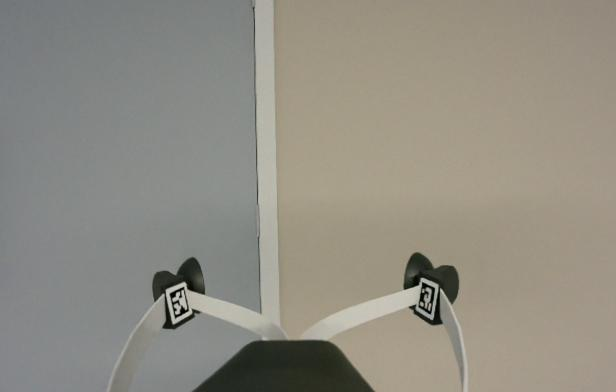

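{"method": "move", "body": {
  "blocking": false,
  "r2": {"base":{"translate_m":1.32,"strafe_m":0.31}}
}}

{"method": "wait", "body": {
  "seconds": 8
}}

{"method": "wait", "body": {
  "seconds": 0.3,
  "cameras": ["r2_wrist_camera"]
}}

Scene clock: 425.30 s.
move: r2 moving
r1: as last shown
r1.lidar_m: 3.81 1.28 0.90 0.84 0.87 0.81 0.76 0.80 1.09 1.93 2.00 2.67
r1.motor_effort: lift_m=+20(20) arm_m=-4(4) wheel_0=-4(4) wheel_1=-1(2) wheel_2=-1(1)
r1.servo_current: wrist_yaw_rad=52(65) wrist_pitch_rad=52(52) wrist_roll_rad=52(59) gripper_m=46(46)
r1.wrist_depth_mm: 136 138 - - - - - / 113 139 - - - - - / 118 140 229 - - - - / 137 162 - - - - - / - - - - - - - / - - 190 - 187 - - / 778 699 750 143 788 778 809
r2.base_odometry: x=-2.151 y=-2.072 heading=-1.260
r2.turned_by_wheels: +0.000
r2.turned_by_imu: +0.001
r2.base_tilt: forward=-0.8 right=+0.1
r2.lidar_m: 1.83 2.97 3.22 1.84 1.83 3.39 1.80 1.56 1.51 1.70 1.60 1.59
r2.base_status: translate_m moving; strafe_m moving
r2.joint_positions: lift_m=+0.900 arm_m=+0.300 wrist_yaw_rad=-0.782 wrist_pitch_rad=+0.005 wrist_roll_rad=+0.002 gripper_m=+0.120
r2.joint_status: not commanded
r2.measured_speeds: translate_m=+0.121 strafe_m=+0.028 rotate_rad=-0.002 lift_m=+0.000 arm_m=+0.000 wrist_yaw_rad=+0.000 wrist_pitch_rad=+0.000 wrist_roll_rad=+0.000
r2.motor_effort: lift_m=+21(21) arm_m=+3(3) wheel_0=+4(9) wheel_1=+8(9) wheel_2=-11(13)
r2.servo_current: wrist_yaw_rad=52(52) wrist_pitch_rad=46(52) wrist_roll_rad=46(65) gripper_m=52(59)
r2.hand_pose: x=+0.6138 y=-0.2653 z=+1.0765 quat_wxyz=(+0.924, +0.002, +0.002, -0.381) (m; r2's base frame)
r2.wrist_depth_mm: - - - - - - - / - - - - - - - / - - - - - - - / - - - - - - - / - - - - - - - / - 185 189 - 185 - - / - - - - - - -
pictures: none

Scene clock: 430.77 s.
earlier move: r2 done
r1.base_odometry: x=+0.000 y=+0.000 heading=+1.300
r1.turned_by_wheels: +0.000
r1.turned_by_imu: +0.000
r1.base_tilt: forward=-1.6 right=+1.3
r1.lidar_m: 3.81 1.25 0.89 0.83 0.86 0.83 0.78 0.79 1.12 1.91 1.96 2.67
r1.base_status: not commanded
r1.joint_positions: lift_m=+0.127 arm_m=+0.000 wrist_yaw_rad=+3.089 wrist_pitch_rad=+0.002 wrist_roll_rad=+0.000 gripper_m=+0.056
r1.joint_status: not commanded
r1.measured_speeds: all 0
r1.motor_effort: lift_m=+20(20) arm_m=-4(4) wheel_0=-4(4) wheel_1=-1(2) wheel_2=-1(1)
r1.servo_current: wrist_yaw_rad=46(72) wrist_pitch_rad=46(52) wrist_roll_rad=46(72) gripper_m=46(52)
r1.hand_pose: x=-0.1125 y=+0.1024 z=+0.3046 quat_wxyz=(+0.026, -0.001, +0.000, +1.000) (m; r1's base frame)
r1.wrist_depth_mm: 136 139 - - - - - / 113 139 - - - - - / 118 140 230 - - - - / 137 161 - - - - - / - - - - - - - / - - 190 - 187 - - / 788 715 750 143 778 768 809
r2.base_odometry: x=-1.469 y=-3.206 heading=-1.260
r2.turned_by_wheels: +0.000
r2.turned_by_imu: +0.002
r2.base_tilt: forward=-0.7 right=+0.0
r2.lidar_m: 0.94 1.58 2.14 2.43 2.33 2.26 3.16 2.61 1.87 1.01 0.85 0.79
r2.base_status: done
r2.joint_positions: lift_m=+0.900 arm_m=+0.300 wrist_yaw_rad=-0.782 wrist_pitch_rad=+0.005 wrist_roll_rad=+0.002 gripper_m=+0.120
r2.joint_status: not commanded
r2.measured_speeds: all 0
r2.motor_effort: lift_m=+20(21) arm_m=+3(3) wheel_0=+3(10) wheel_1=+3(11) wheel_2=-3(14)
r2.servo_current: wrist_yaw_rad=59(65) wrist_pitch_rad=46(52) wrist_roll_rad=39(65) gripper_m=52(59)
r2.hand_pose: x=+0.6138 y=-0.2653 z=+1.0765 quat_wxyz=(+0.924, +0.002, +0.002, -0.381) (m; r2's base frame)
r2.wrist_depth_mm: 430 433 421 359 - - - / 433 436 424 362 - - - / 439 439 427 362 - - - / 439 442 430 364 - - - / 442 445 430 366 - - - / 445 445 217 368 186 - - / 445 449 445 - - - -
wait: 5.47 of 8 s (r2 has come to rest)
pictures: none

Scene clock: 431.07 s.
r1.base_odometry: x=+0.000 y=+0.000 heading=+1.300
r1.turned_by_wheels: +0.000
r1.turned_by_imu: +0.000
r1.base_tilt: forward=-1.6 right=+1.3
r1.lidar_m: 3.80 1.26 0.89 0.83 0.87 0.82 0.77 0.83 1.09 1.92 2.01 2.66
r1.base_status: not commanded
r1.joint_positions: lift_m=+0.127 arm_m=+0.000 wrist_yaw_rad=+3.089 wrist_pitch_rad=+0.002 wrist_roll_rad=+0.000 gripper_m=+0.056
r1.joint_status: not commanded
r1.measured_speeds: all 0
r1.motor_effort: lift_m=+20(20) arm_m=-4(4) wheel_0=-3(4) wheel_1=-1(2) wheel_2=-1(1)
r1.servo_current: wrist_yaw_rad=46(72) wrist_pitch_rad=46(52) wrist_roll_rad=59(72) gripper_m=39(52)
r1.hand_pose: x=-0.1125 y=+0.1024 z=+0.3046 quat_wxyz=(+0.026, -0.001, +0.000, +1.000) (m; r1's base frame)
r1.wrist_depth_mm: 136 138 - - - - - / 113 139 - - - - - / 118 140 229 - - - - / 137 161 - - - - - / - - - - - - - / - - 190 - 187 - - / 798 699 750 143 778 759 820
r2.base_odometry: x=-1.469 y=-3.206 heading=-1.260
r2.turned_by_wheels: +0.000
r2.turned_by_imu: +0.000
r2.base_tilt: forward=-0.7 right=+0.0
r2.lidar_m: 0.95 1.59 2.14 2.42 2.32 2.29 3.13 2.62 1.84 1.03 0.83 0.80
r2.base_status: done
r2.joint_positions: lift_m=+0.900 arm_m=+0.300 wrist_yaw_rad=-0.782 wrist_pitch_rad=+0.005 wrist_roll_rad=+0.002 gripper_m=+0.120
r2.joint_status: not commanded
r2.measured_speeds: all 0
r2.motor_effort: lift_m=+21(21) arm_m=+2(3) wheel_0=+3(10) wheel_1=+2(11) wheel_2=-3(14)
r2.servo_current: wrist_yaw_rad=46(65) wrist_pitch_rad=39(52) wrist_roll_rad=46(65) gripper_m=52(59)
r2.hand_pose: x=+0.6138 y=-0.2653 z=+1.0765 quat_wxyz=(+0.924, +0.002, +0.002, -0.381) (m; r2's base frame)
r2.wrist_depth_mm: 430 433 418 357 - - - / 433 433 427 357 - - - / 433 436 424 362 - - - / 436 439 430 364 - - - / 445 442 433 364 - - - / 445 442 216 368 185 - - / 449 445 452 - - - -
wait: 0.30 s; at rest by 0.27 s
pictures: r2_wrist_camera
Images, in order (width x height): r2_wrist_camera 616x392.

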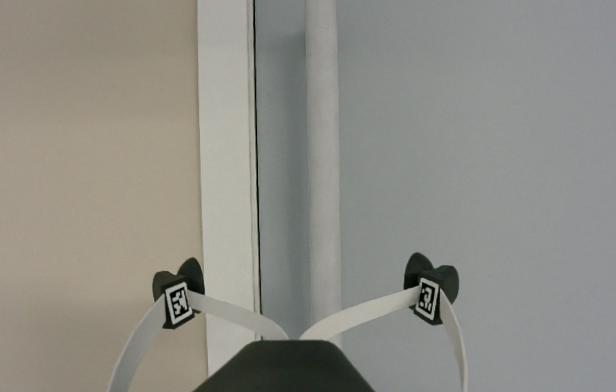

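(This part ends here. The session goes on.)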